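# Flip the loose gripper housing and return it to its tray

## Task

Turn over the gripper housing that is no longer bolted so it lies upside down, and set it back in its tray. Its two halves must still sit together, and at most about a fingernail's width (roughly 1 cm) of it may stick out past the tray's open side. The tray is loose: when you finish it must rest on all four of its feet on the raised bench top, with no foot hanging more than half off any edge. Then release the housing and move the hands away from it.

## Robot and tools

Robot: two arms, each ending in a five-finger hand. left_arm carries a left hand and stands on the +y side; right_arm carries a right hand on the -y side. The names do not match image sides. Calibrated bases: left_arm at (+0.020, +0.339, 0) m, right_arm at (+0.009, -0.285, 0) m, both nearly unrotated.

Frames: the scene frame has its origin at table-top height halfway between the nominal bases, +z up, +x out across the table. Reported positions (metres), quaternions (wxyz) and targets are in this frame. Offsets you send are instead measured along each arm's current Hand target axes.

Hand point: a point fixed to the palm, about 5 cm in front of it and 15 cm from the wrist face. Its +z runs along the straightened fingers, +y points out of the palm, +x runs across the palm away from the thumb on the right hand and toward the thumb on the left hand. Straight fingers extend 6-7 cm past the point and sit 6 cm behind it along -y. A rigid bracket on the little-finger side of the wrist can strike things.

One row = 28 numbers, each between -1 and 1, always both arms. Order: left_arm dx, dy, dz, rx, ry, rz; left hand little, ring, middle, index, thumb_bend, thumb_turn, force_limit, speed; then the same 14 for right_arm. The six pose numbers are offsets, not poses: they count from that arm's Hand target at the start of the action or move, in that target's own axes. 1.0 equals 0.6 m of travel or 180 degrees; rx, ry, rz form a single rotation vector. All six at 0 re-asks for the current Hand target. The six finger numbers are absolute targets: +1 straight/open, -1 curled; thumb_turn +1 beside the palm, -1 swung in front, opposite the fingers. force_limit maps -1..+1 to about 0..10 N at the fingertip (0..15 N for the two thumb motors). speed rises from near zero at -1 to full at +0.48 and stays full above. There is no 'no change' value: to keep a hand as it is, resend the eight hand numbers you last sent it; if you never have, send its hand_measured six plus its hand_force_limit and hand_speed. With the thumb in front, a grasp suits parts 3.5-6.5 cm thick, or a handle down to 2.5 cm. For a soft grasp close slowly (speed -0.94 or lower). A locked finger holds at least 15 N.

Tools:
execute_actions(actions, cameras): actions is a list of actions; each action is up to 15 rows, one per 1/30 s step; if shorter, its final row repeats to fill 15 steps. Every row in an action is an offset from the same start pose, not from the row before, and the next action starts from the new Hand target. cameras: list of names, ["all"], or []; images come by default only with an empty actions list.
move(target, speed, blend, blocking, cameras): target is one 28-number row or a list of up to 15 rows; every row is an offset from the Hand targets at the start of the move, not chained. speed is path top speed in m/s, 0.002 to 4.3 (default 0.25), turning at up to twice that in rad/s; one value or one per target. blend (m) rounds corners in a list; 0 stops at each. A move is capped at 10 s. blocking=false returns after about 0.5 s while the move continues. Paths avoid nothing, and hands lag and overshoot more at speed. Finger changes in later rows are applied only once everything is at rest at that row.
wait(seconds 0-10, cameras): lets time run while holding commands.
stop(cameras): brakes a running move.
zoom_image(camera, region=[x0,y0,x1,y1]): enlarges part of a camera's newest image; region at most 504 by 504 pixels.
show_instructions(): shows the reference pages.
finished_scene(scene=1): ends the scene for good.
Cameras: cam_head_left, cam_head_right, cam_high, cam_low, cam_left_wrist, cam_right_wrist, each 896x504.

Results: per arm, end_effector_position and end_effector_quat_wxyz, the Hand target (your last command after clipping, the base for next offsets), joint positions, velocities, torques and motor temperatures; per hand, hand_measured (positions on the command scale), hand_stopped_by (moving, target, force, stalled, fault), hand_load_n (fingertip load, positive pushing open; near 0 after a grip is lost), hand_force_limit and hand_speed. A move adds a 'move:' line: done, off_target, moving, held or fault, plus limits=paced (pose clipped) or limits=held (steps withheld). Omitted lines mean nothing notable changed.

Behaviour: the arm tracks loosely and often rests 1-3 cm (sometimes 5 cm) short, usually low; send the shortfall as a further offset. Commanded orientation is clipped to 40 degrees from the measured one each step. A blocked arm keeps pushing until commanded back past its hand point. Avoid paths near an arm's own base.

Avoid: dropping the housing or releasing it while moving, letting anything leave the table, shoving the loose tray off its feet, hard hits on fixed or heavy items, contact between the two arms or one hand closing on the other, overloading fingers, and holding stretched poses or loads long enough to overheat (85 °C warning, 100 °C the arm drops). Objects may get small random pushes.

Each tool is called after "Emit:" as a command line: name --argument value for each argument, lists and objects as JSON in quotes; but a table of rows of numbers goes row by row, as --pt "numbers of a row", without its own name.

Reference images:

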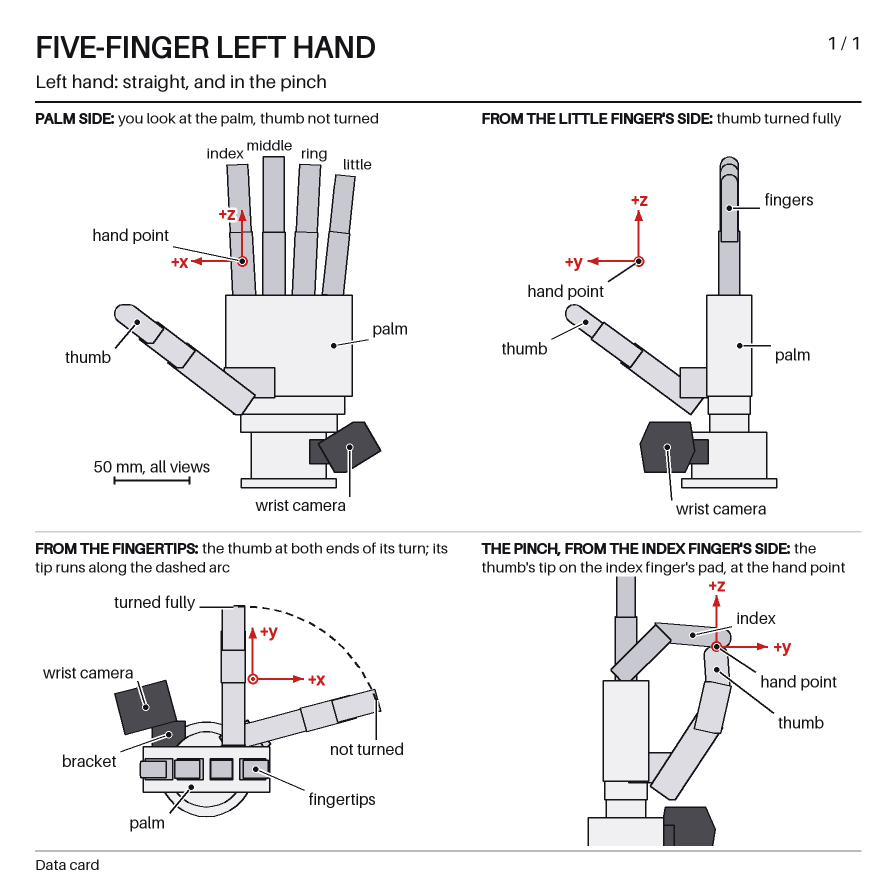

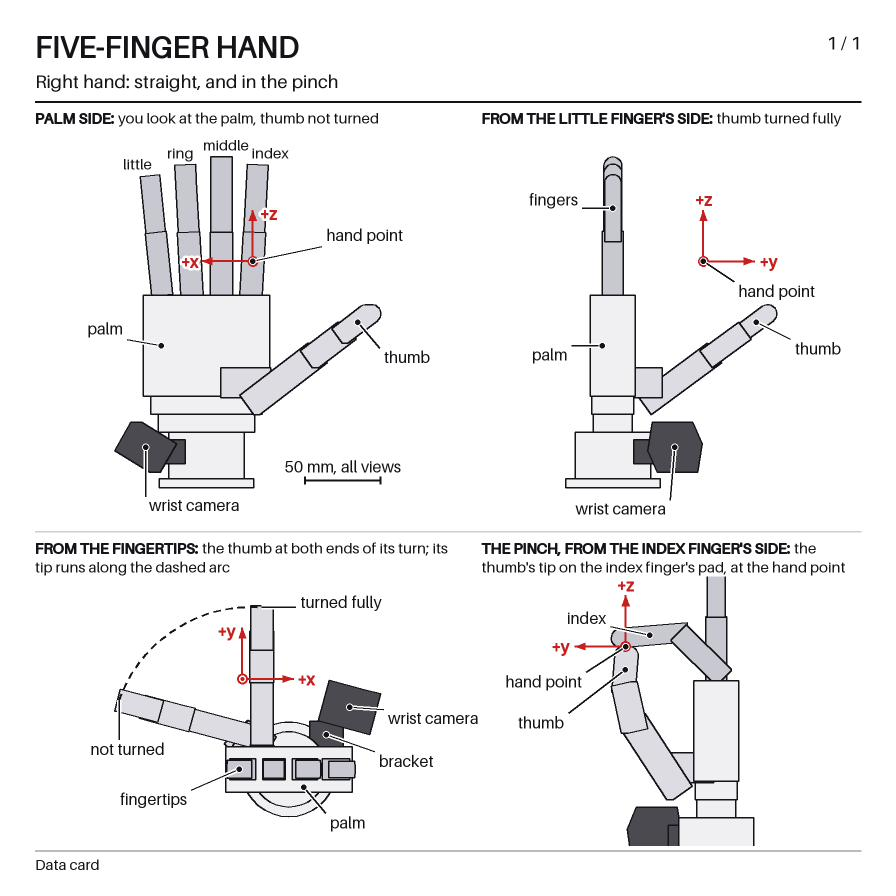

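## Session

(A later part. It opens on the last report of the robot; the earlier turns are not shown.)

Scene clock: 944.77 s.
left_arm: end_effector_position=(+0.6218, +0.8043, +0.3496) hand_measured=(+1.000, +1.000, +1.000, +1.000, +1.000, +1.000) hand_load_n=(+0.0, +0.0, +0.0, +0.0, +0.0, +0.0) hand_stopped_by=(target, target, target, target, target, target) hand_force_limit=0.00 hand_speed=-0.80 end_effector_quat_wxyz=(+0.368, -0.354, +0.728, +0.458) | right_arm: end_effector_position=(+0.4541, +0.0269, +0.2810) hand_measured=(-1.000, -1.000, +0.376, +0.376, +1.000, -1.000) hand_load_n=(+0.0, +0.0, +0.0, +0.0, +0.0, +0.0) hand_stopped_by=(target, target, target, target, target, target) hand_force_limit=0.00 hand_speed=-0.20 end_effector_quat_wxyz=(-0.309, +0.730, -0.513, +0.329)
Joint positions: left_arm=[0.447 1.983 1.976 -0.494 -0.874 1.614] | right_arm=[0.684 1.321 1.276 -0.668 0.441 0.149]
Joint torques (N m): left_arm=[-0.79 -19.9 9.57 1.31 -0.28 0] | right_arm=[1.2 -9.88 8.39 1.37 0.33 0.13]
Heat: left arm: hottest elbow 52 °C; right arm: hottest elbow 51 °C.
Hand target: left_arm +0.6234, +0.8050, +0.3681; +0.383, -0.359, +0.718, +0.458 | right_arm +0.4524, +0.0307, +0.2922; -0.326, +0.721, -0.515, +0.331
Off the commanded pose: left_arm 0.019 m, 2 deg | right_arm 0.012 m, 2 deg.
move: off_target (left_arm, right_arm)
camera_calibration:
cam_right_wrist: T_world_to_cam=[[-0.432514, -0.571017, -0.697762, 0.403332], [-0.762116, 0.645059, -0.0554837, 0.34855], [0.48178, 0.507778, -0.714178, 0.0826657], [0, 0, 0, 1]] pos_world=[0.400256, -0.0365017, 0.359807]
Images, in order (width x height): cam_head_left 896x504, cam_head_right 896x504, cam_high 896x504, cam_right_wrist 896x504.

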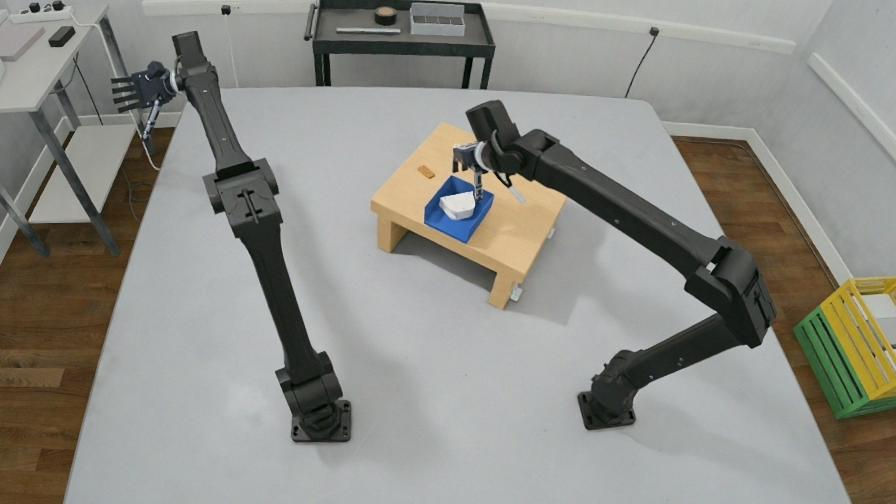

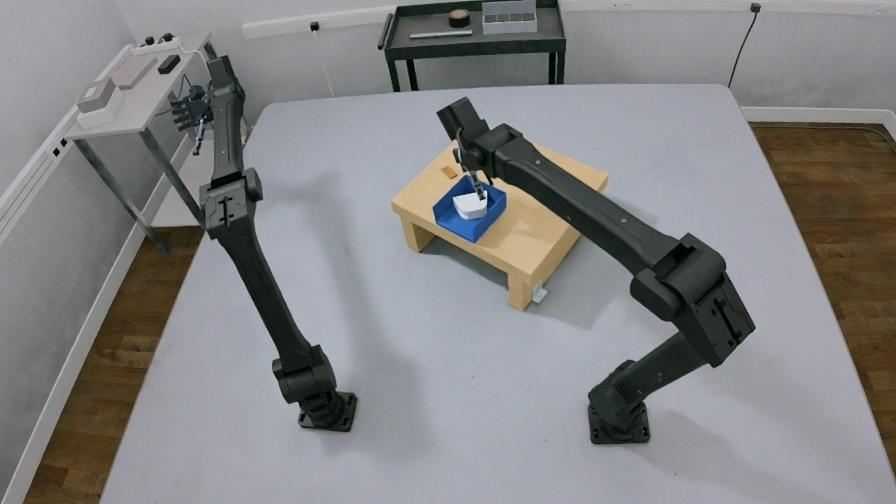

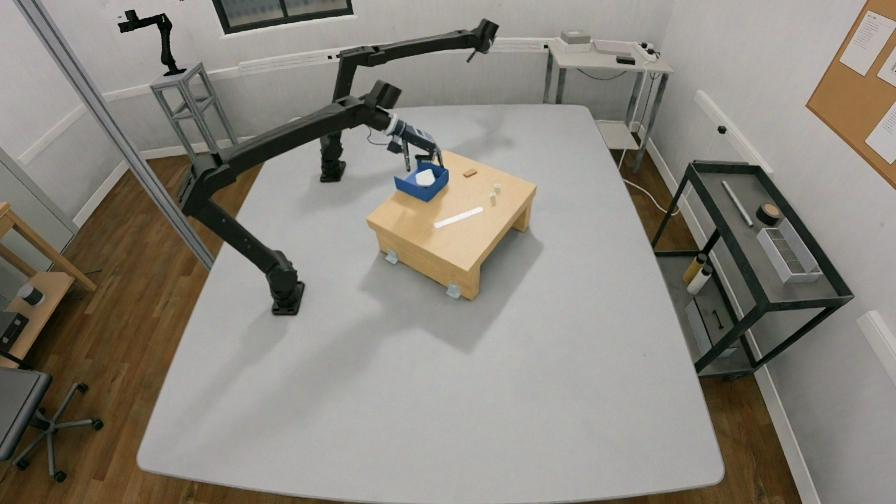

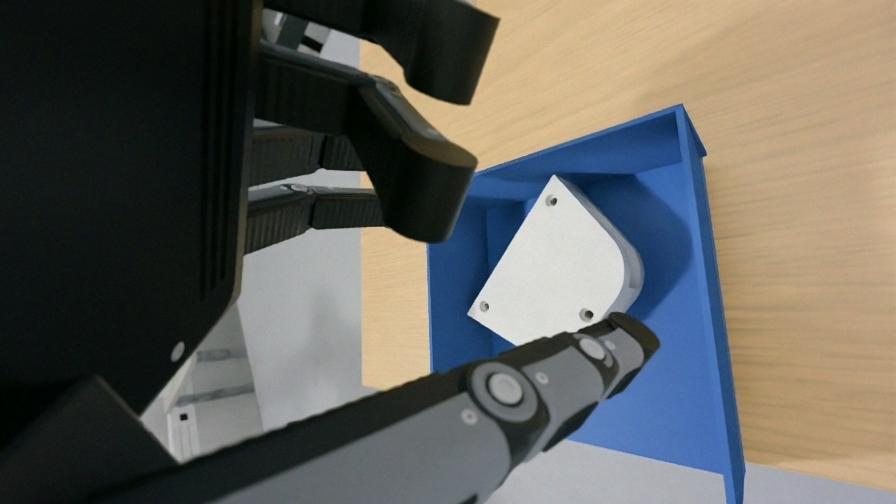

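Emit:
move --target '[0,0,0,0,0,0,1,1,1,1,1,1,0.0,-0.8,-0.0305,0.0637,0.0365,0,0,0,-1,-1,0.375,0.375,1,-1,0.0,-0.2]' --cameras '["cam_head_left","cam_head_right","cam_right_wrist","cam_high"]' --speed 0.1

Emit:
zoom_image --camera "cam_head_left" --region '[420, 150, 510, 240]'

Emit:
zoom_image --camera "cam_head_right" --region '[420, 150, 510, 240]'

Emit:
zoom_image --camera "cam_high" --region '[370, 120, 480, 220]'

Scene clock: 974.67 s.
left_arm: end_effector_position=(+0.6218, +0.8043, +0.3496) hand_measured=(+1.000, +1.000, +1.000, +1.000, +1.000, +1.000) hand_load_n=(+0.0, +0.0, +0.0, +0.0, +0.0, +0.0) hand_stopped_by=(target, target, target, target, target, target) hand_force_limit=0.00 hand_speed=-0.80 end_effector_quat_wxyz=(+0.368, -0.354, +0.728, +0.458) | right_arm: end_effector_position=(+0.4446, +0.0354, +0.2438) hand_measured=(-1.000, -1.000, +0.376, +0.376, +1.000, -1.000) hand_load_n=(+0.5, +0.0, +0.0, +0.0, +0.0, +0.0) hand_stopped_by=(target, target, target, target, target, target) hand_force_limit=0.00 hand_speed=-0.20 end_effector_quat_wxyz=(-0.317, +0.726, -0.512, +0.331)
Joint positions: left_arm=[0.447 1.983 1.976 -0.494 -0.874 1.614] | right_arm=[0.714 1.318 1.169 -0.556 0.464 0.17]
Joint torques (N m): left_arm=[-0.85 -19.96 9.55 1.33 -0.28 0] | right_arm=[1.14 -8.41 8.46 1.39 0.34 0.11]
Heat: left arm: hottest elbow 52 °C; right arm: hottest elbow 51 °C.
Hand target: left_arm +0.6234, +0.8050, +0.3681; +0.383, -0.359, +0.718, +0.458 | right_arm +0.4454, +0.0412, +0.2459; -0.326, +0.721, -0.515, +0.331
Off the commanded pose: left_arm 0.019 m, 2 deg | right_arm 0.006 m, 1 deg.
move: off_target (left_arm)
camera_calibration:
cam_right_wrist: T_world_to_cam=[[-0.423044, -0.563487, -0.709589, 0.376599], [-0.761439, 0.645573, -0.0586958, 0.334293], [0.491166, 0.515478, -0.702167, 0.0490848], [0, 0, 0, 1]] pos_world=[0.389753, -0.0289038, 0.321318]
Images, in order (width x height): cam_head_left 896x504, cam_head_right 896x504, cam_high 896x504, cam_right_wrist 896x504.

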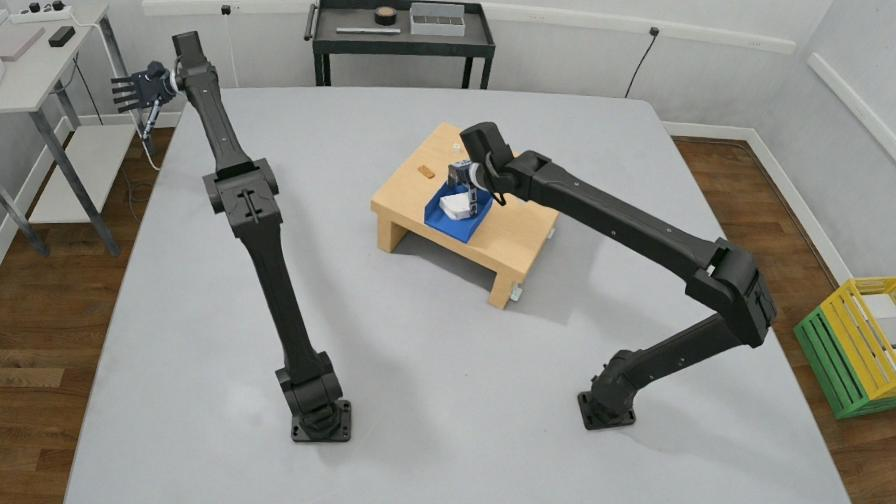

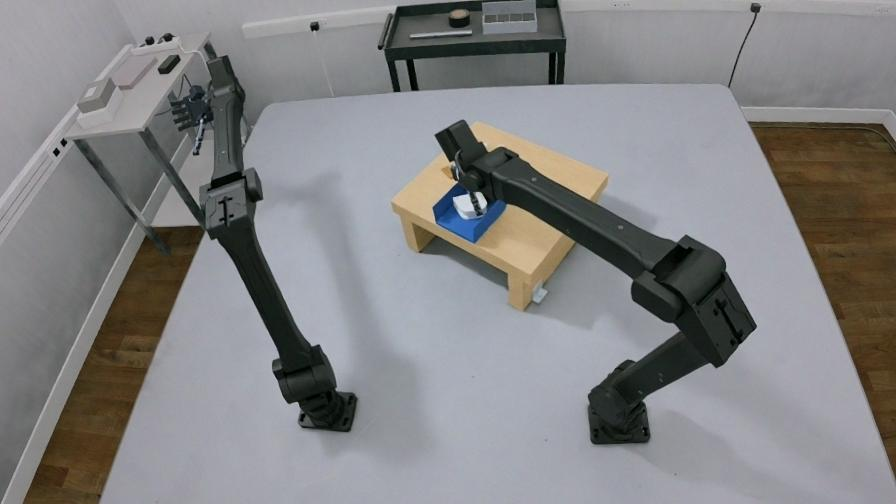

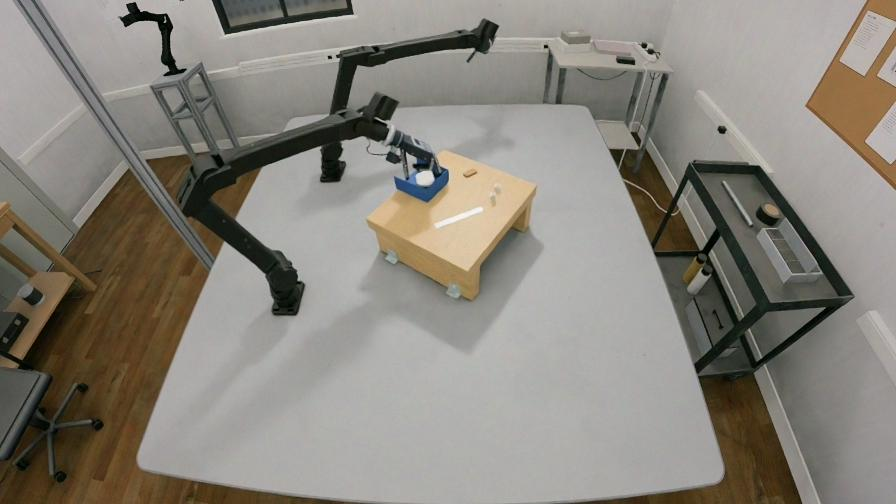

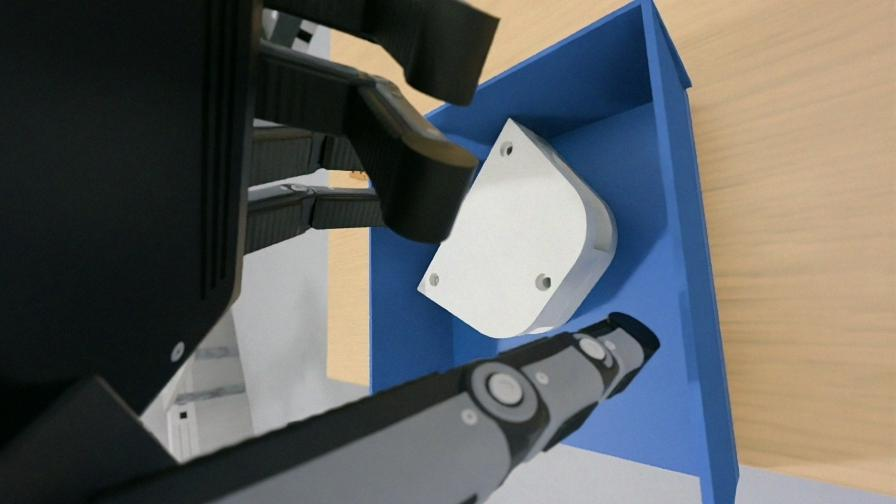

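Scaled by 5.600 from the camera's 896x504 image, which has a finer 1280x720 frame.

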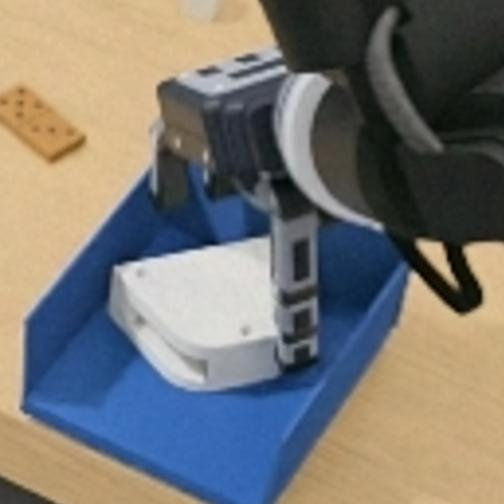

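Scaled by 5.600 from the camera's 896x504 image, which has a finer 1280x720 frame.

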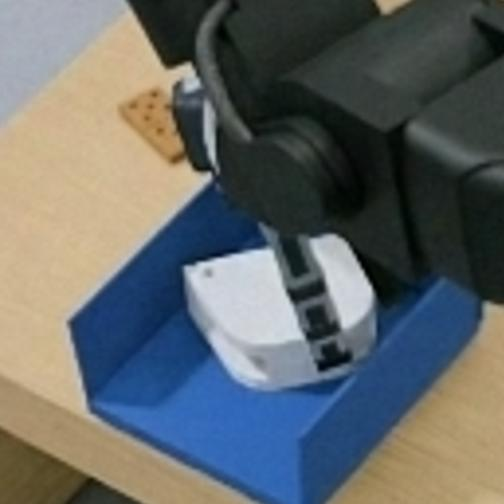

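Scaled by 4.582 from the camera's 896x504 image, which has a finer 1280x720 frame.

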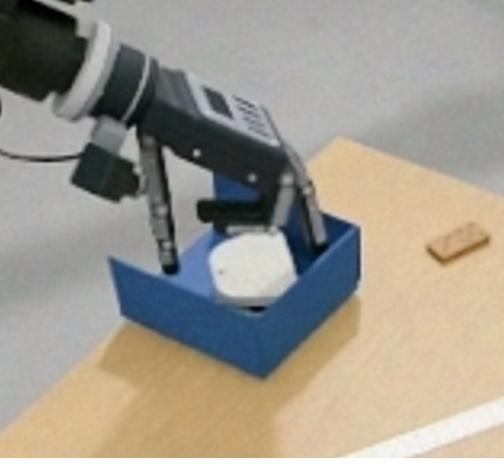

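Emit:
move --target '[0,0,0,0,0,0,1,1,1,1,1,1,0.0,-0.8,-0.0065,0.0433,0.0362,0,0,0,-1,-1,0.375,0.375,1,-1,0.0,-0.2]' --cameras '["cam_head_left","cam_head_right","cam_right_wrist","cam_high","cam_low"]' --speed 0.06

Emit:
zoom_image --camera "cam_head_left" --region '[420, 150, 510, 240]'

Emit:
zoom_image --camera "cam_high" --region '[370, 120, 480, 220]'

Emit:
zoom_image --camera "cam_low" --region '[470, 150, 590, 250]'

Scene clock: 1001.83 s.
left_arm: end_effector_position=(+0.6218, +0.8043, +0.3496) hand_measured=(+1.000, +1.000, +1.000, +1.000, +1.000, +1.000) hand_load_n=(+0.0, +0.0, +0.0, +0.0, +0.0, +0.5) hand_stopped_by=(target, target, target, target, target, target) hand_force_limit=0.00 hand_speed=-0.80 end_effector_quat_wxyz=(+0.368, -0.354, +0.728, +0.458) | right_arm: end_effector_position=(+0.4461, +0.0368, +0.2149) hand_measured=(-1.000, -1.000, +0.376, +0.376, +1.000, -1.000) hand_load_n=(+0.0, +0.0, +0.0, +0.0, +0.0, +0.0) hand_stopped_by=(target, target, target, target, target, target) hand_force_limit=0.00 hand_speed=-0.20 end_effector_quat_wxyz=(-0.321, +0.724, -0.512, +0.332)
Joint positions: left_arm=[0.447 1.983 1.976 -0.494 -0.874 1.614] | right_arm=[0.714 1.333 1.101 -0.462 0.464 0.171]
Joint torques (N m): left_arm=[-0.79 -19.9 9.54 1.31 -0.28 0] | right_arm=[0.73 -7.65 8.24 1.39 0.21 0.06]
Heat: left arm: hottest elbow 53 °C; right arm: hottest elbow 50 °C.
Hand target: left_arm +0.6234, +0.8050, +0.3681; +0.383, -0.359, +0.718, +0.458 | right_arm +0.4485, +0.0411, +0.2121; -0.326, +0.721, -0.515, +0.331
Off the commanded pose: left_arm 0.019 m, 2 deg | right_arm 0.006 m, 1 deg.
move: off_target (left_arm)
camera_calibration:
cam_right_wrist: T_world_to_cam=[[-0.417377, -0.557891, -0.717324, 0.35647], [-0.760747, 0.646271, -0.0599874, 0.332767], [0.497052, 0.520665, -0.694152, 0.0227006], [0, 0, 0, 1]] pos_world=[0.390651, -0.0280059, 0.291424]
Images, in order (width x height): cam_head_left 896x504, cam_head_right 896x504, cam_high 896x504, cam_low 896x504, cam_right_wrist 896x504.

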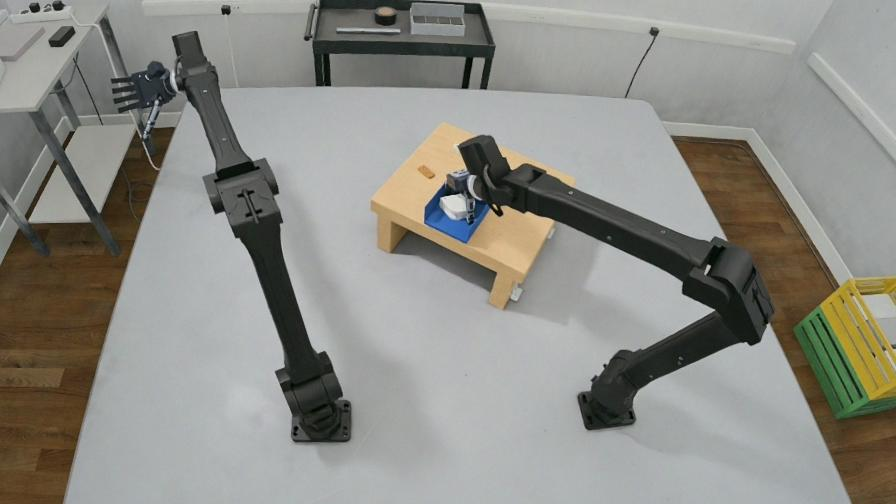

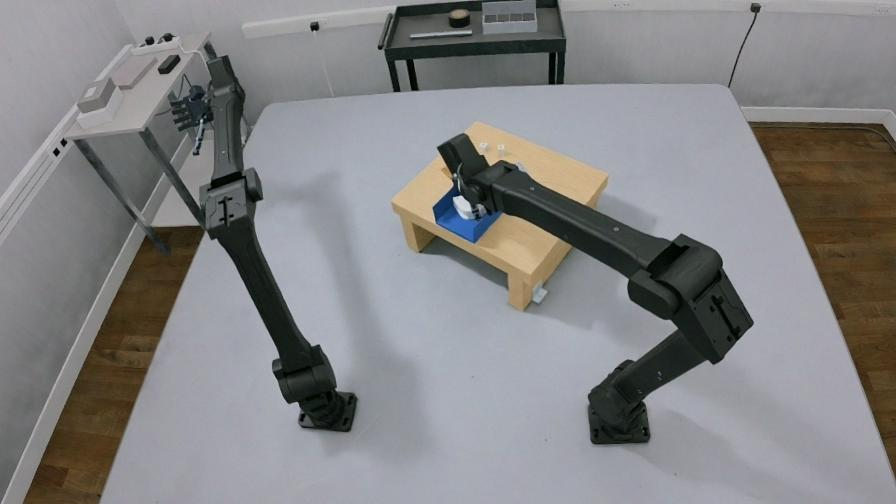

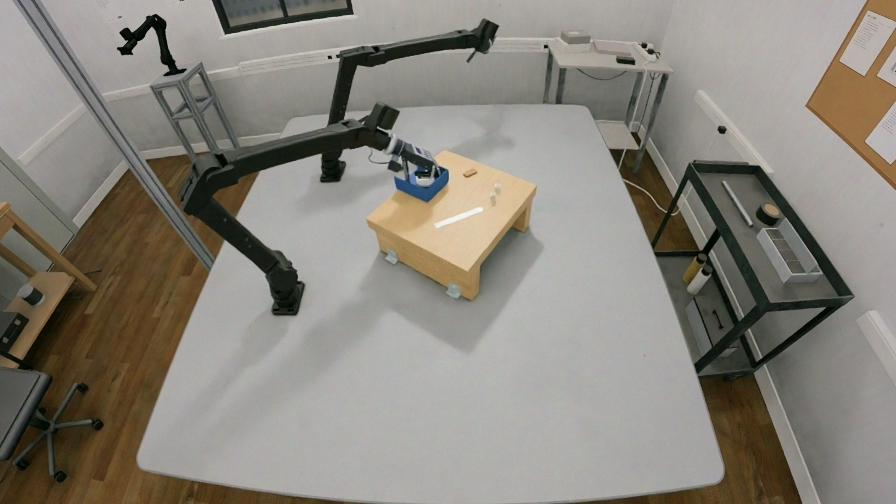

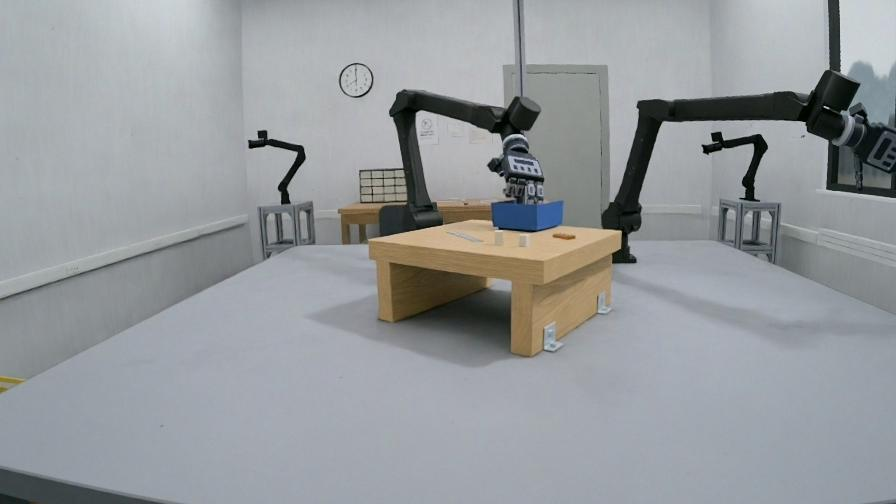

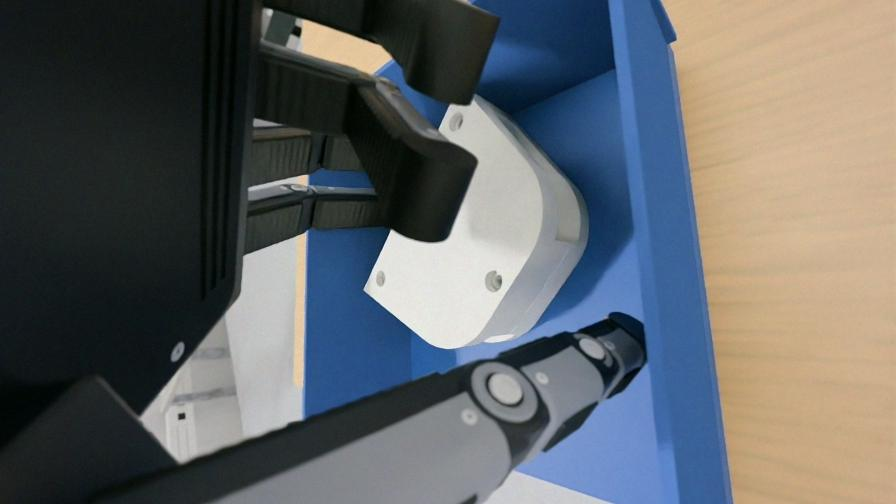

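Scaled by 5.600 from the camera's 896x504 image, which has a finer 1280x720 frame.

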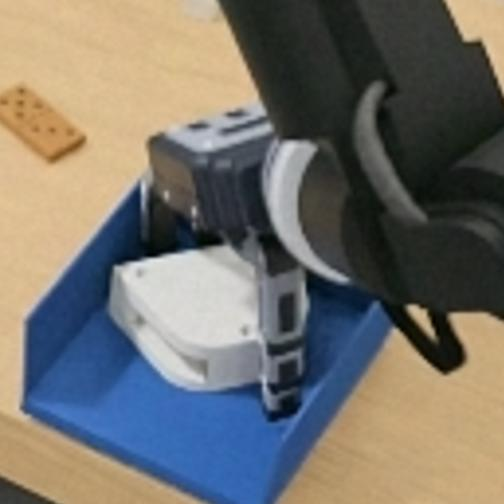

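Scaled by 4.582 from the camera's 896x504 image, which has a finer 1280x720 frame.

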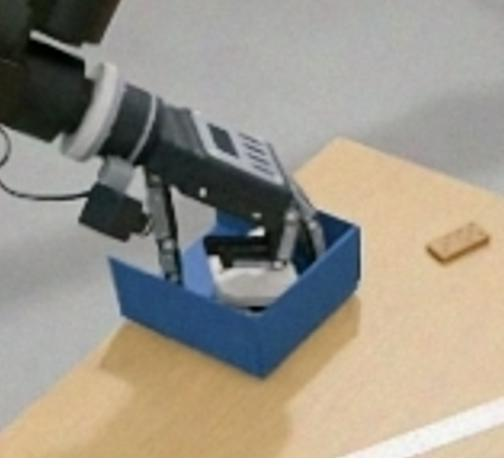

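Scaled by 4.200 from the camera's 896x504 image, which has a finer 1280x720 frame.

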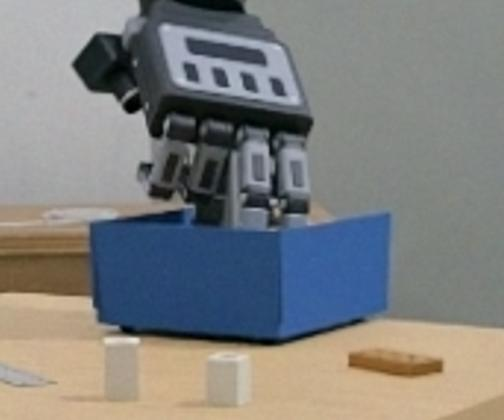

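Emit:
move --pt "0 0 0 0 0 0 1 1 1 1 1 1 0.0 -0.8 -0.0018 0.0108 0.0076 0 0 0 -1 -1 0.375 0.375 1 -1 0.0 -0.2" --pt "0 0 0 0 0 0 1 1 1 1 1 1 0.0 -0.8 -0.0018 0.0108 0.0076 0 0 0 -1 -1 0.15 0.15 1 -1 -0.3 -0.8" --cameras '["cam_head_left","cam_head_right","cam_right_wrist","cam_high"]' --speed 0.06

Emit:
zoom_image --camera "cam_head_left" --region '[420, 150, 510, 240]'

Emit:
zoom_image --camera "cam_high" --region '[370, 120, 480, 220]'

Scene clock: 1016.07 s.
left_arm: end_effector_position=(+0.6218, +0.8043, +0.3496) hand_measured=(+1.000, +1.000, +1.000, +1.000, +1.000, +1.000) hand_load_n=(+0.0, +0.5, +0.0, +0.0, +0.0, +0.0) hand_stopped_by=(target, target, target, target, target, target) hand_force_limit=0.00 hand_speed=-0.80 end_effector_quat_wxyz=(+0.368, -0.354, +0.728, +0.458) | right_arm: end_effector_position=(+0.4464, +0.0371, +0.2097) hand_measured=(-1.000, -1.000, +0.150, +0.150, +1.000, -1.000) hand_load_n=(+0.0, +0.0, +0.0, +0.0, +0.0, +0.0) hand_stopped_by=(target, target, target, target, target, target) hand_force_limit=-0.30 hand_speed=-0.80 end_effector_quat_wxyz=(-0.324, +0.722, -0.512, +0.333)
Joint positions: left_arm=[0.447 1.983 1.976 -0.494 -0.874 1.614] | right_arm=[0.714 1.335 1.086 -0.44 0.464 0.171]
Joint torques (N m): left_arm=[-0.79 -19.96 9.54 1.32 -0.27 0] | right_arm=[0.73 -7.65 8.1 1.37 0.21 0.06]
Heat: left arm: hottest elbow 53 °C; right arm: hottest elbow 50 °C.
Hand target: left_arm +0.6234, +0.8050, +0.3681; +0.383, -0.359, +0.718, +0.458 | right_arm +0.4485, +0.0411, +0.2042; -0.326, +0.721, -0.515, +0.331
Off the commanded pose: left_arm 0.019 m, 2 deg | right_arm 0.007 m, 1 deg.
move: off_target (left_arm)
camera_calibration:
cam_right_wrist: T_world_to_cam=[[-0.414253, -0.555161, -0.721242, 0.352262], [-0.760514, 0.646469, -0.0607975, 0.33256], [0.500013, 0.523329, -0.69001, 0.0165837], [0, 0, 0, 1]] pos_world=[0.39055, -0.0281067, 0.285728]
Images, in order (width x height): cam_head_left 896x504, cam_head_right 896x504, cam_high 896x504, cam_right_wrist 896x504.

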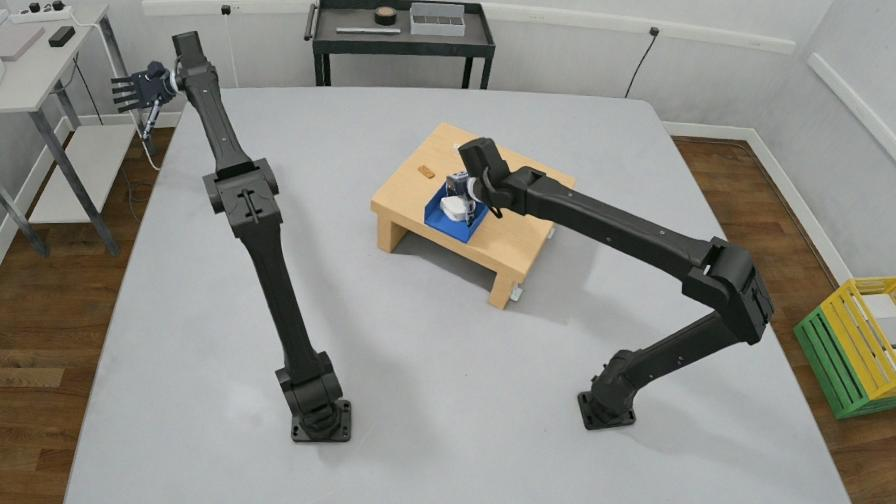

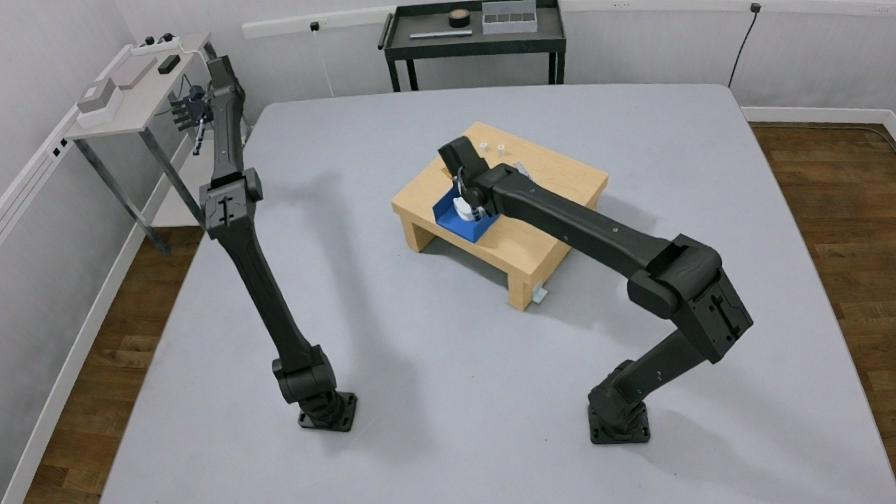

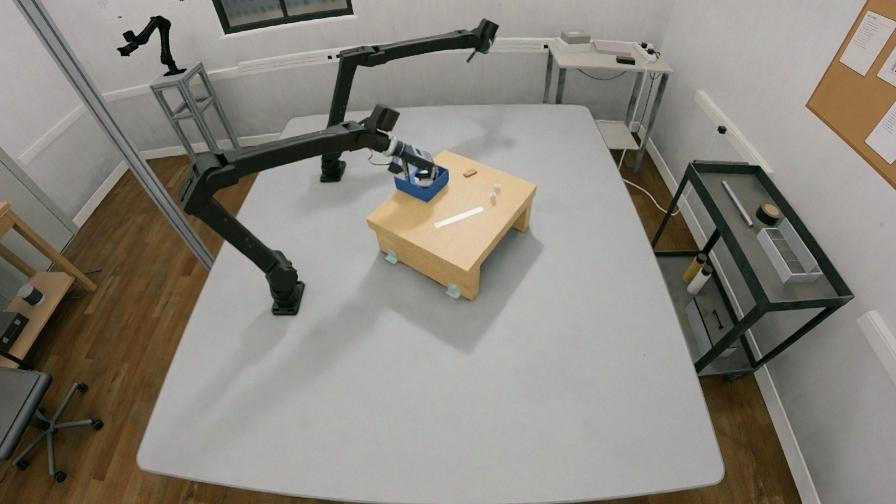

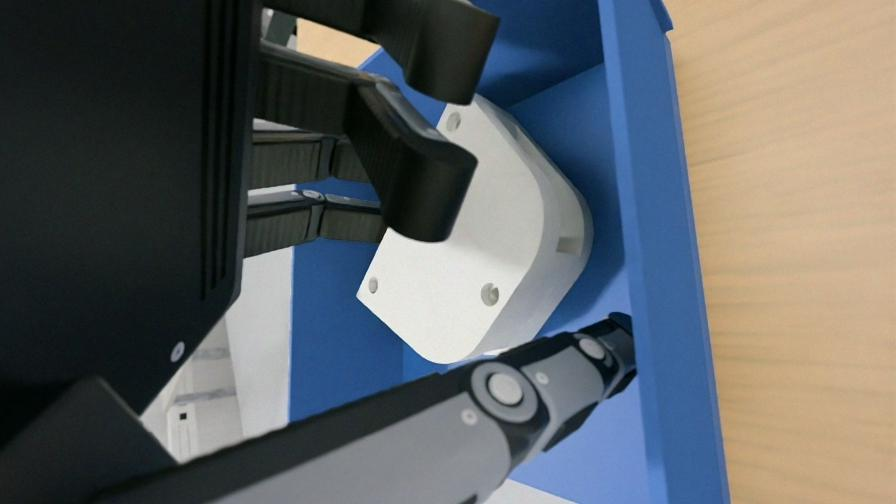

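Scaled by 5.600 from the camera's 896x504 image, which has a finer 1280x720 frame.

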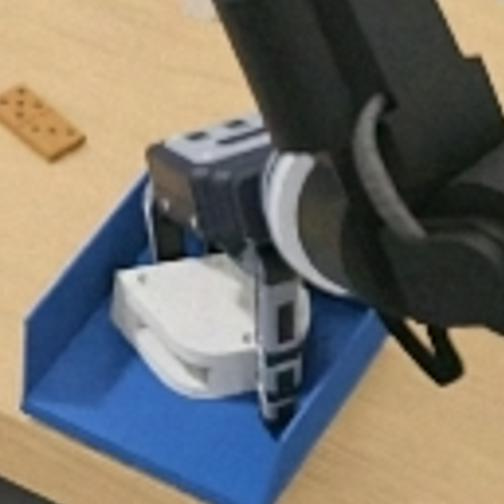

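Scaled by 4.582 from the camera's 896x504 image, which has a finer 1280x720 frame.

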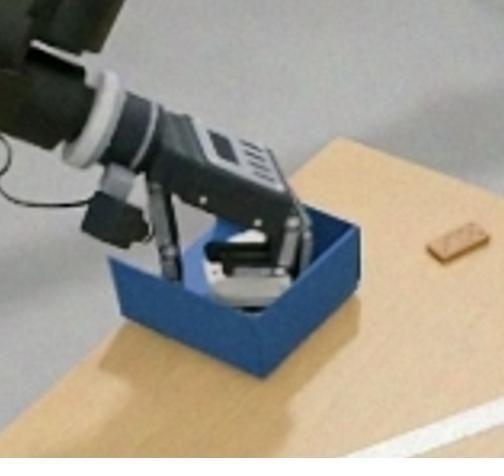

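Emit:
move --target '[0,0,0,0,0,0,1,1,1,1,1,1,0.0,-0.8,0,0,0,0,0,0,-1,-1,-0.1,-0.1,1,-1,-0.2,-0.85]' --cameras '["cam_head_left","cam_head_right","cam_right_wrist","cam_high"]' --speed 0.06

Emit:
zoom_image --camera "cam_head_left" --region '[420, 150, 510, 240]'

Emit:
zoom_image --camera "cam_high" --region '[370, 120, 480, 220]'

Scene clock: 1024.80 s.
left_arm: end_effector_position=(+0.6218, +0.8043, +0.3496) hand_measured=(+1.000, +1.000, +1.000, +1.000, +1.000, +1.000) hand_load_n=(+0.0, +0.0, +0.0, +0.0, +0.0, +0.0) hand_stopped_by=(target, target, target, target, target, target) hand_force_limit=0.00 hand_speed=-0.80 end_effector_quat_wxyz=(+0.368, -0.354, +0.728, +0.458) | right_arm: end_effector_position=(+0.4465, +0.0371, +0.2095) hand_measured=(-1.000, -1.000, -0.070, -0.084, +1.000, -1.000) hand_load_n=(+0.0, +0.0, +3.5, +5.5, +1.5, -2.5) hand_stopped_by=(target, target, force, force, target, target) hand_force_limit=-0.20 hand_speed=-0.85 end_effector_quat_wxyz=(-0.324, +0.722, -0.512, +0.333)
Joint positions: left_arm=[0.447 1.983 1.976 -0.494 -0.874 1.614] | right_arm=[0.714 1.335 1.086 -0.44 0.464 0.171]
Joint torques (N m): left_arm=[-0.79 -19.9 9.55 1.35 -0.28 0] | right_arm=[0.73 -7.65 8.12 1.37 0.21 0.06]
Heat: left arm: hottest elbow 53 °C; right arm: hottest elbow 49 °C.
Hand target: left_arm +0.6234, +0.8050, +0.3681; +0.383, -0.359, +0.718, +0.458 | right_arm +0.4485, +0.0411, +0.2041; -0.326, +0.721, -0.515, +0.331
Off the commanded pose: left_arm 0.019 m, 2 deg | right_arm 0.007 m, 1 deg.
move: off_target (left_arm)
camera_calibration:
cam_right_wrist: T_world_to_cam=[[-0.414481, -0.555287, -0.721014, 0.352235], [-0.760498, 0.646496, -0.0607183, 0.332531], [0.499848, 0.523163, -0.690255, 0.016473], [0, 0, 0, 1]] pos_world=[0.39065, -0.0280067, 0.285527]
Images, in order (width x height): cam_head_left 896x504, cam_head_right 896x504, cam_high 896x504, cam_right_wrist 896x504.

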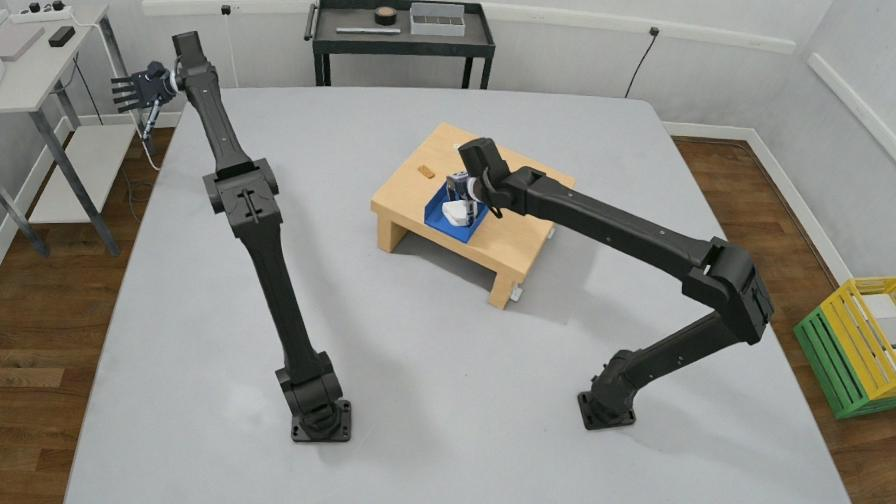

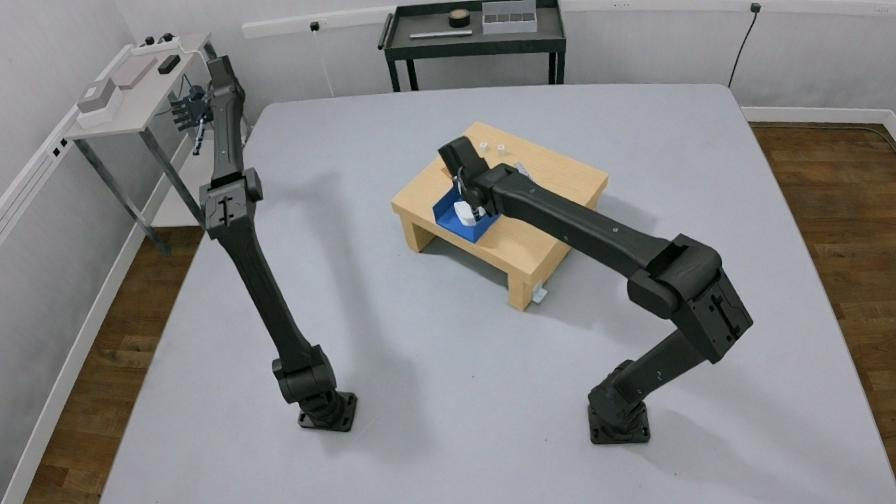

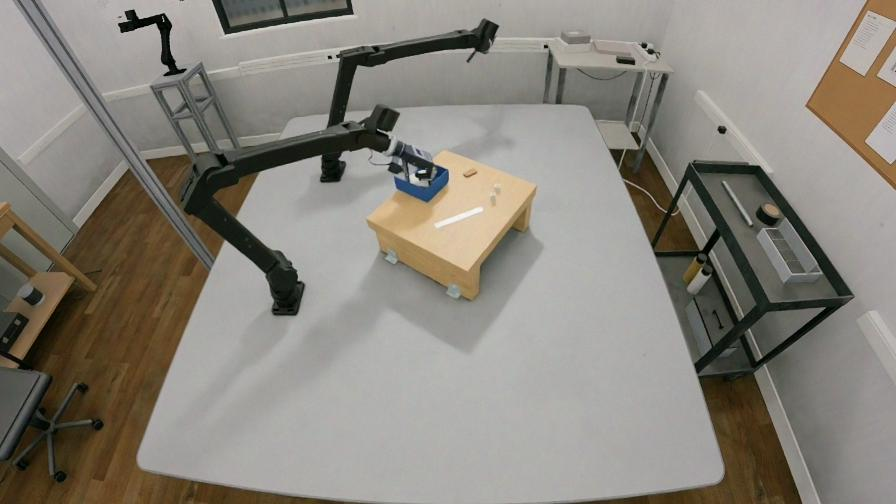

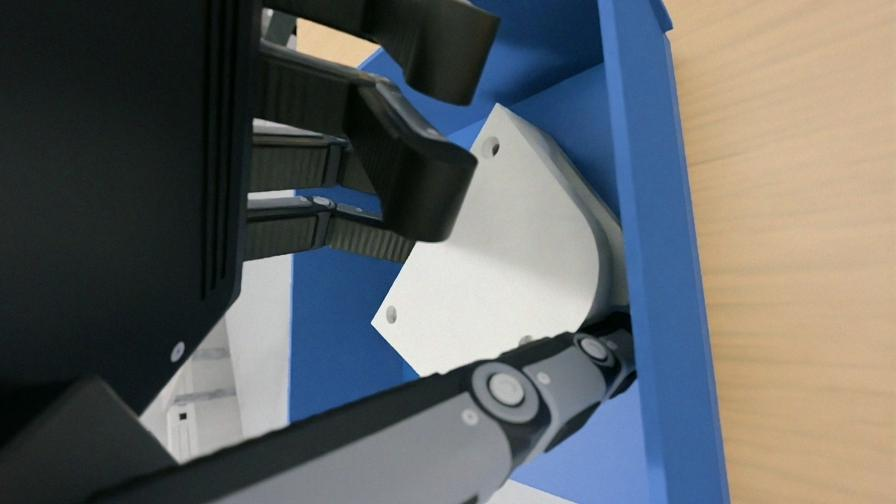

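Scaled by 5.600 from the camera's 896x504 image, which has a finer 1280x720 frame.

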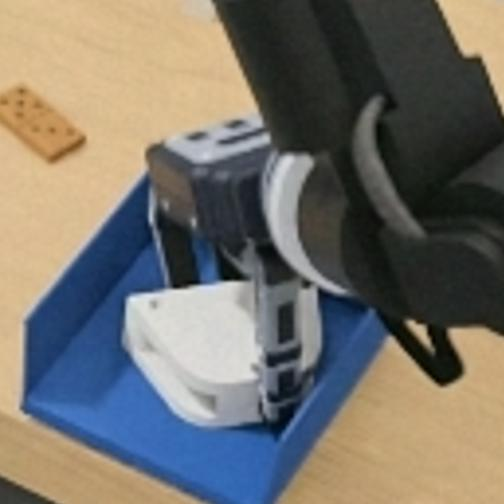

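Scaled by 4.582 from the camera's 896x504 image, which has a finer 1280x720 frame.

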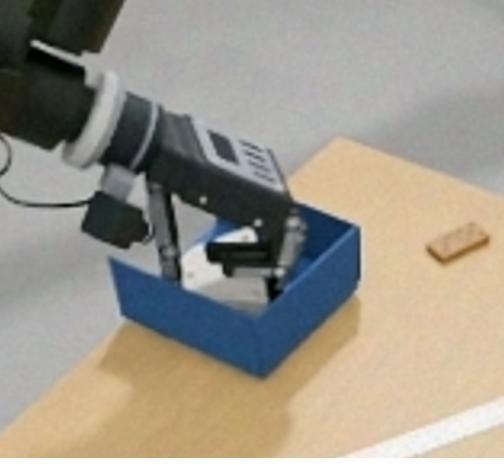

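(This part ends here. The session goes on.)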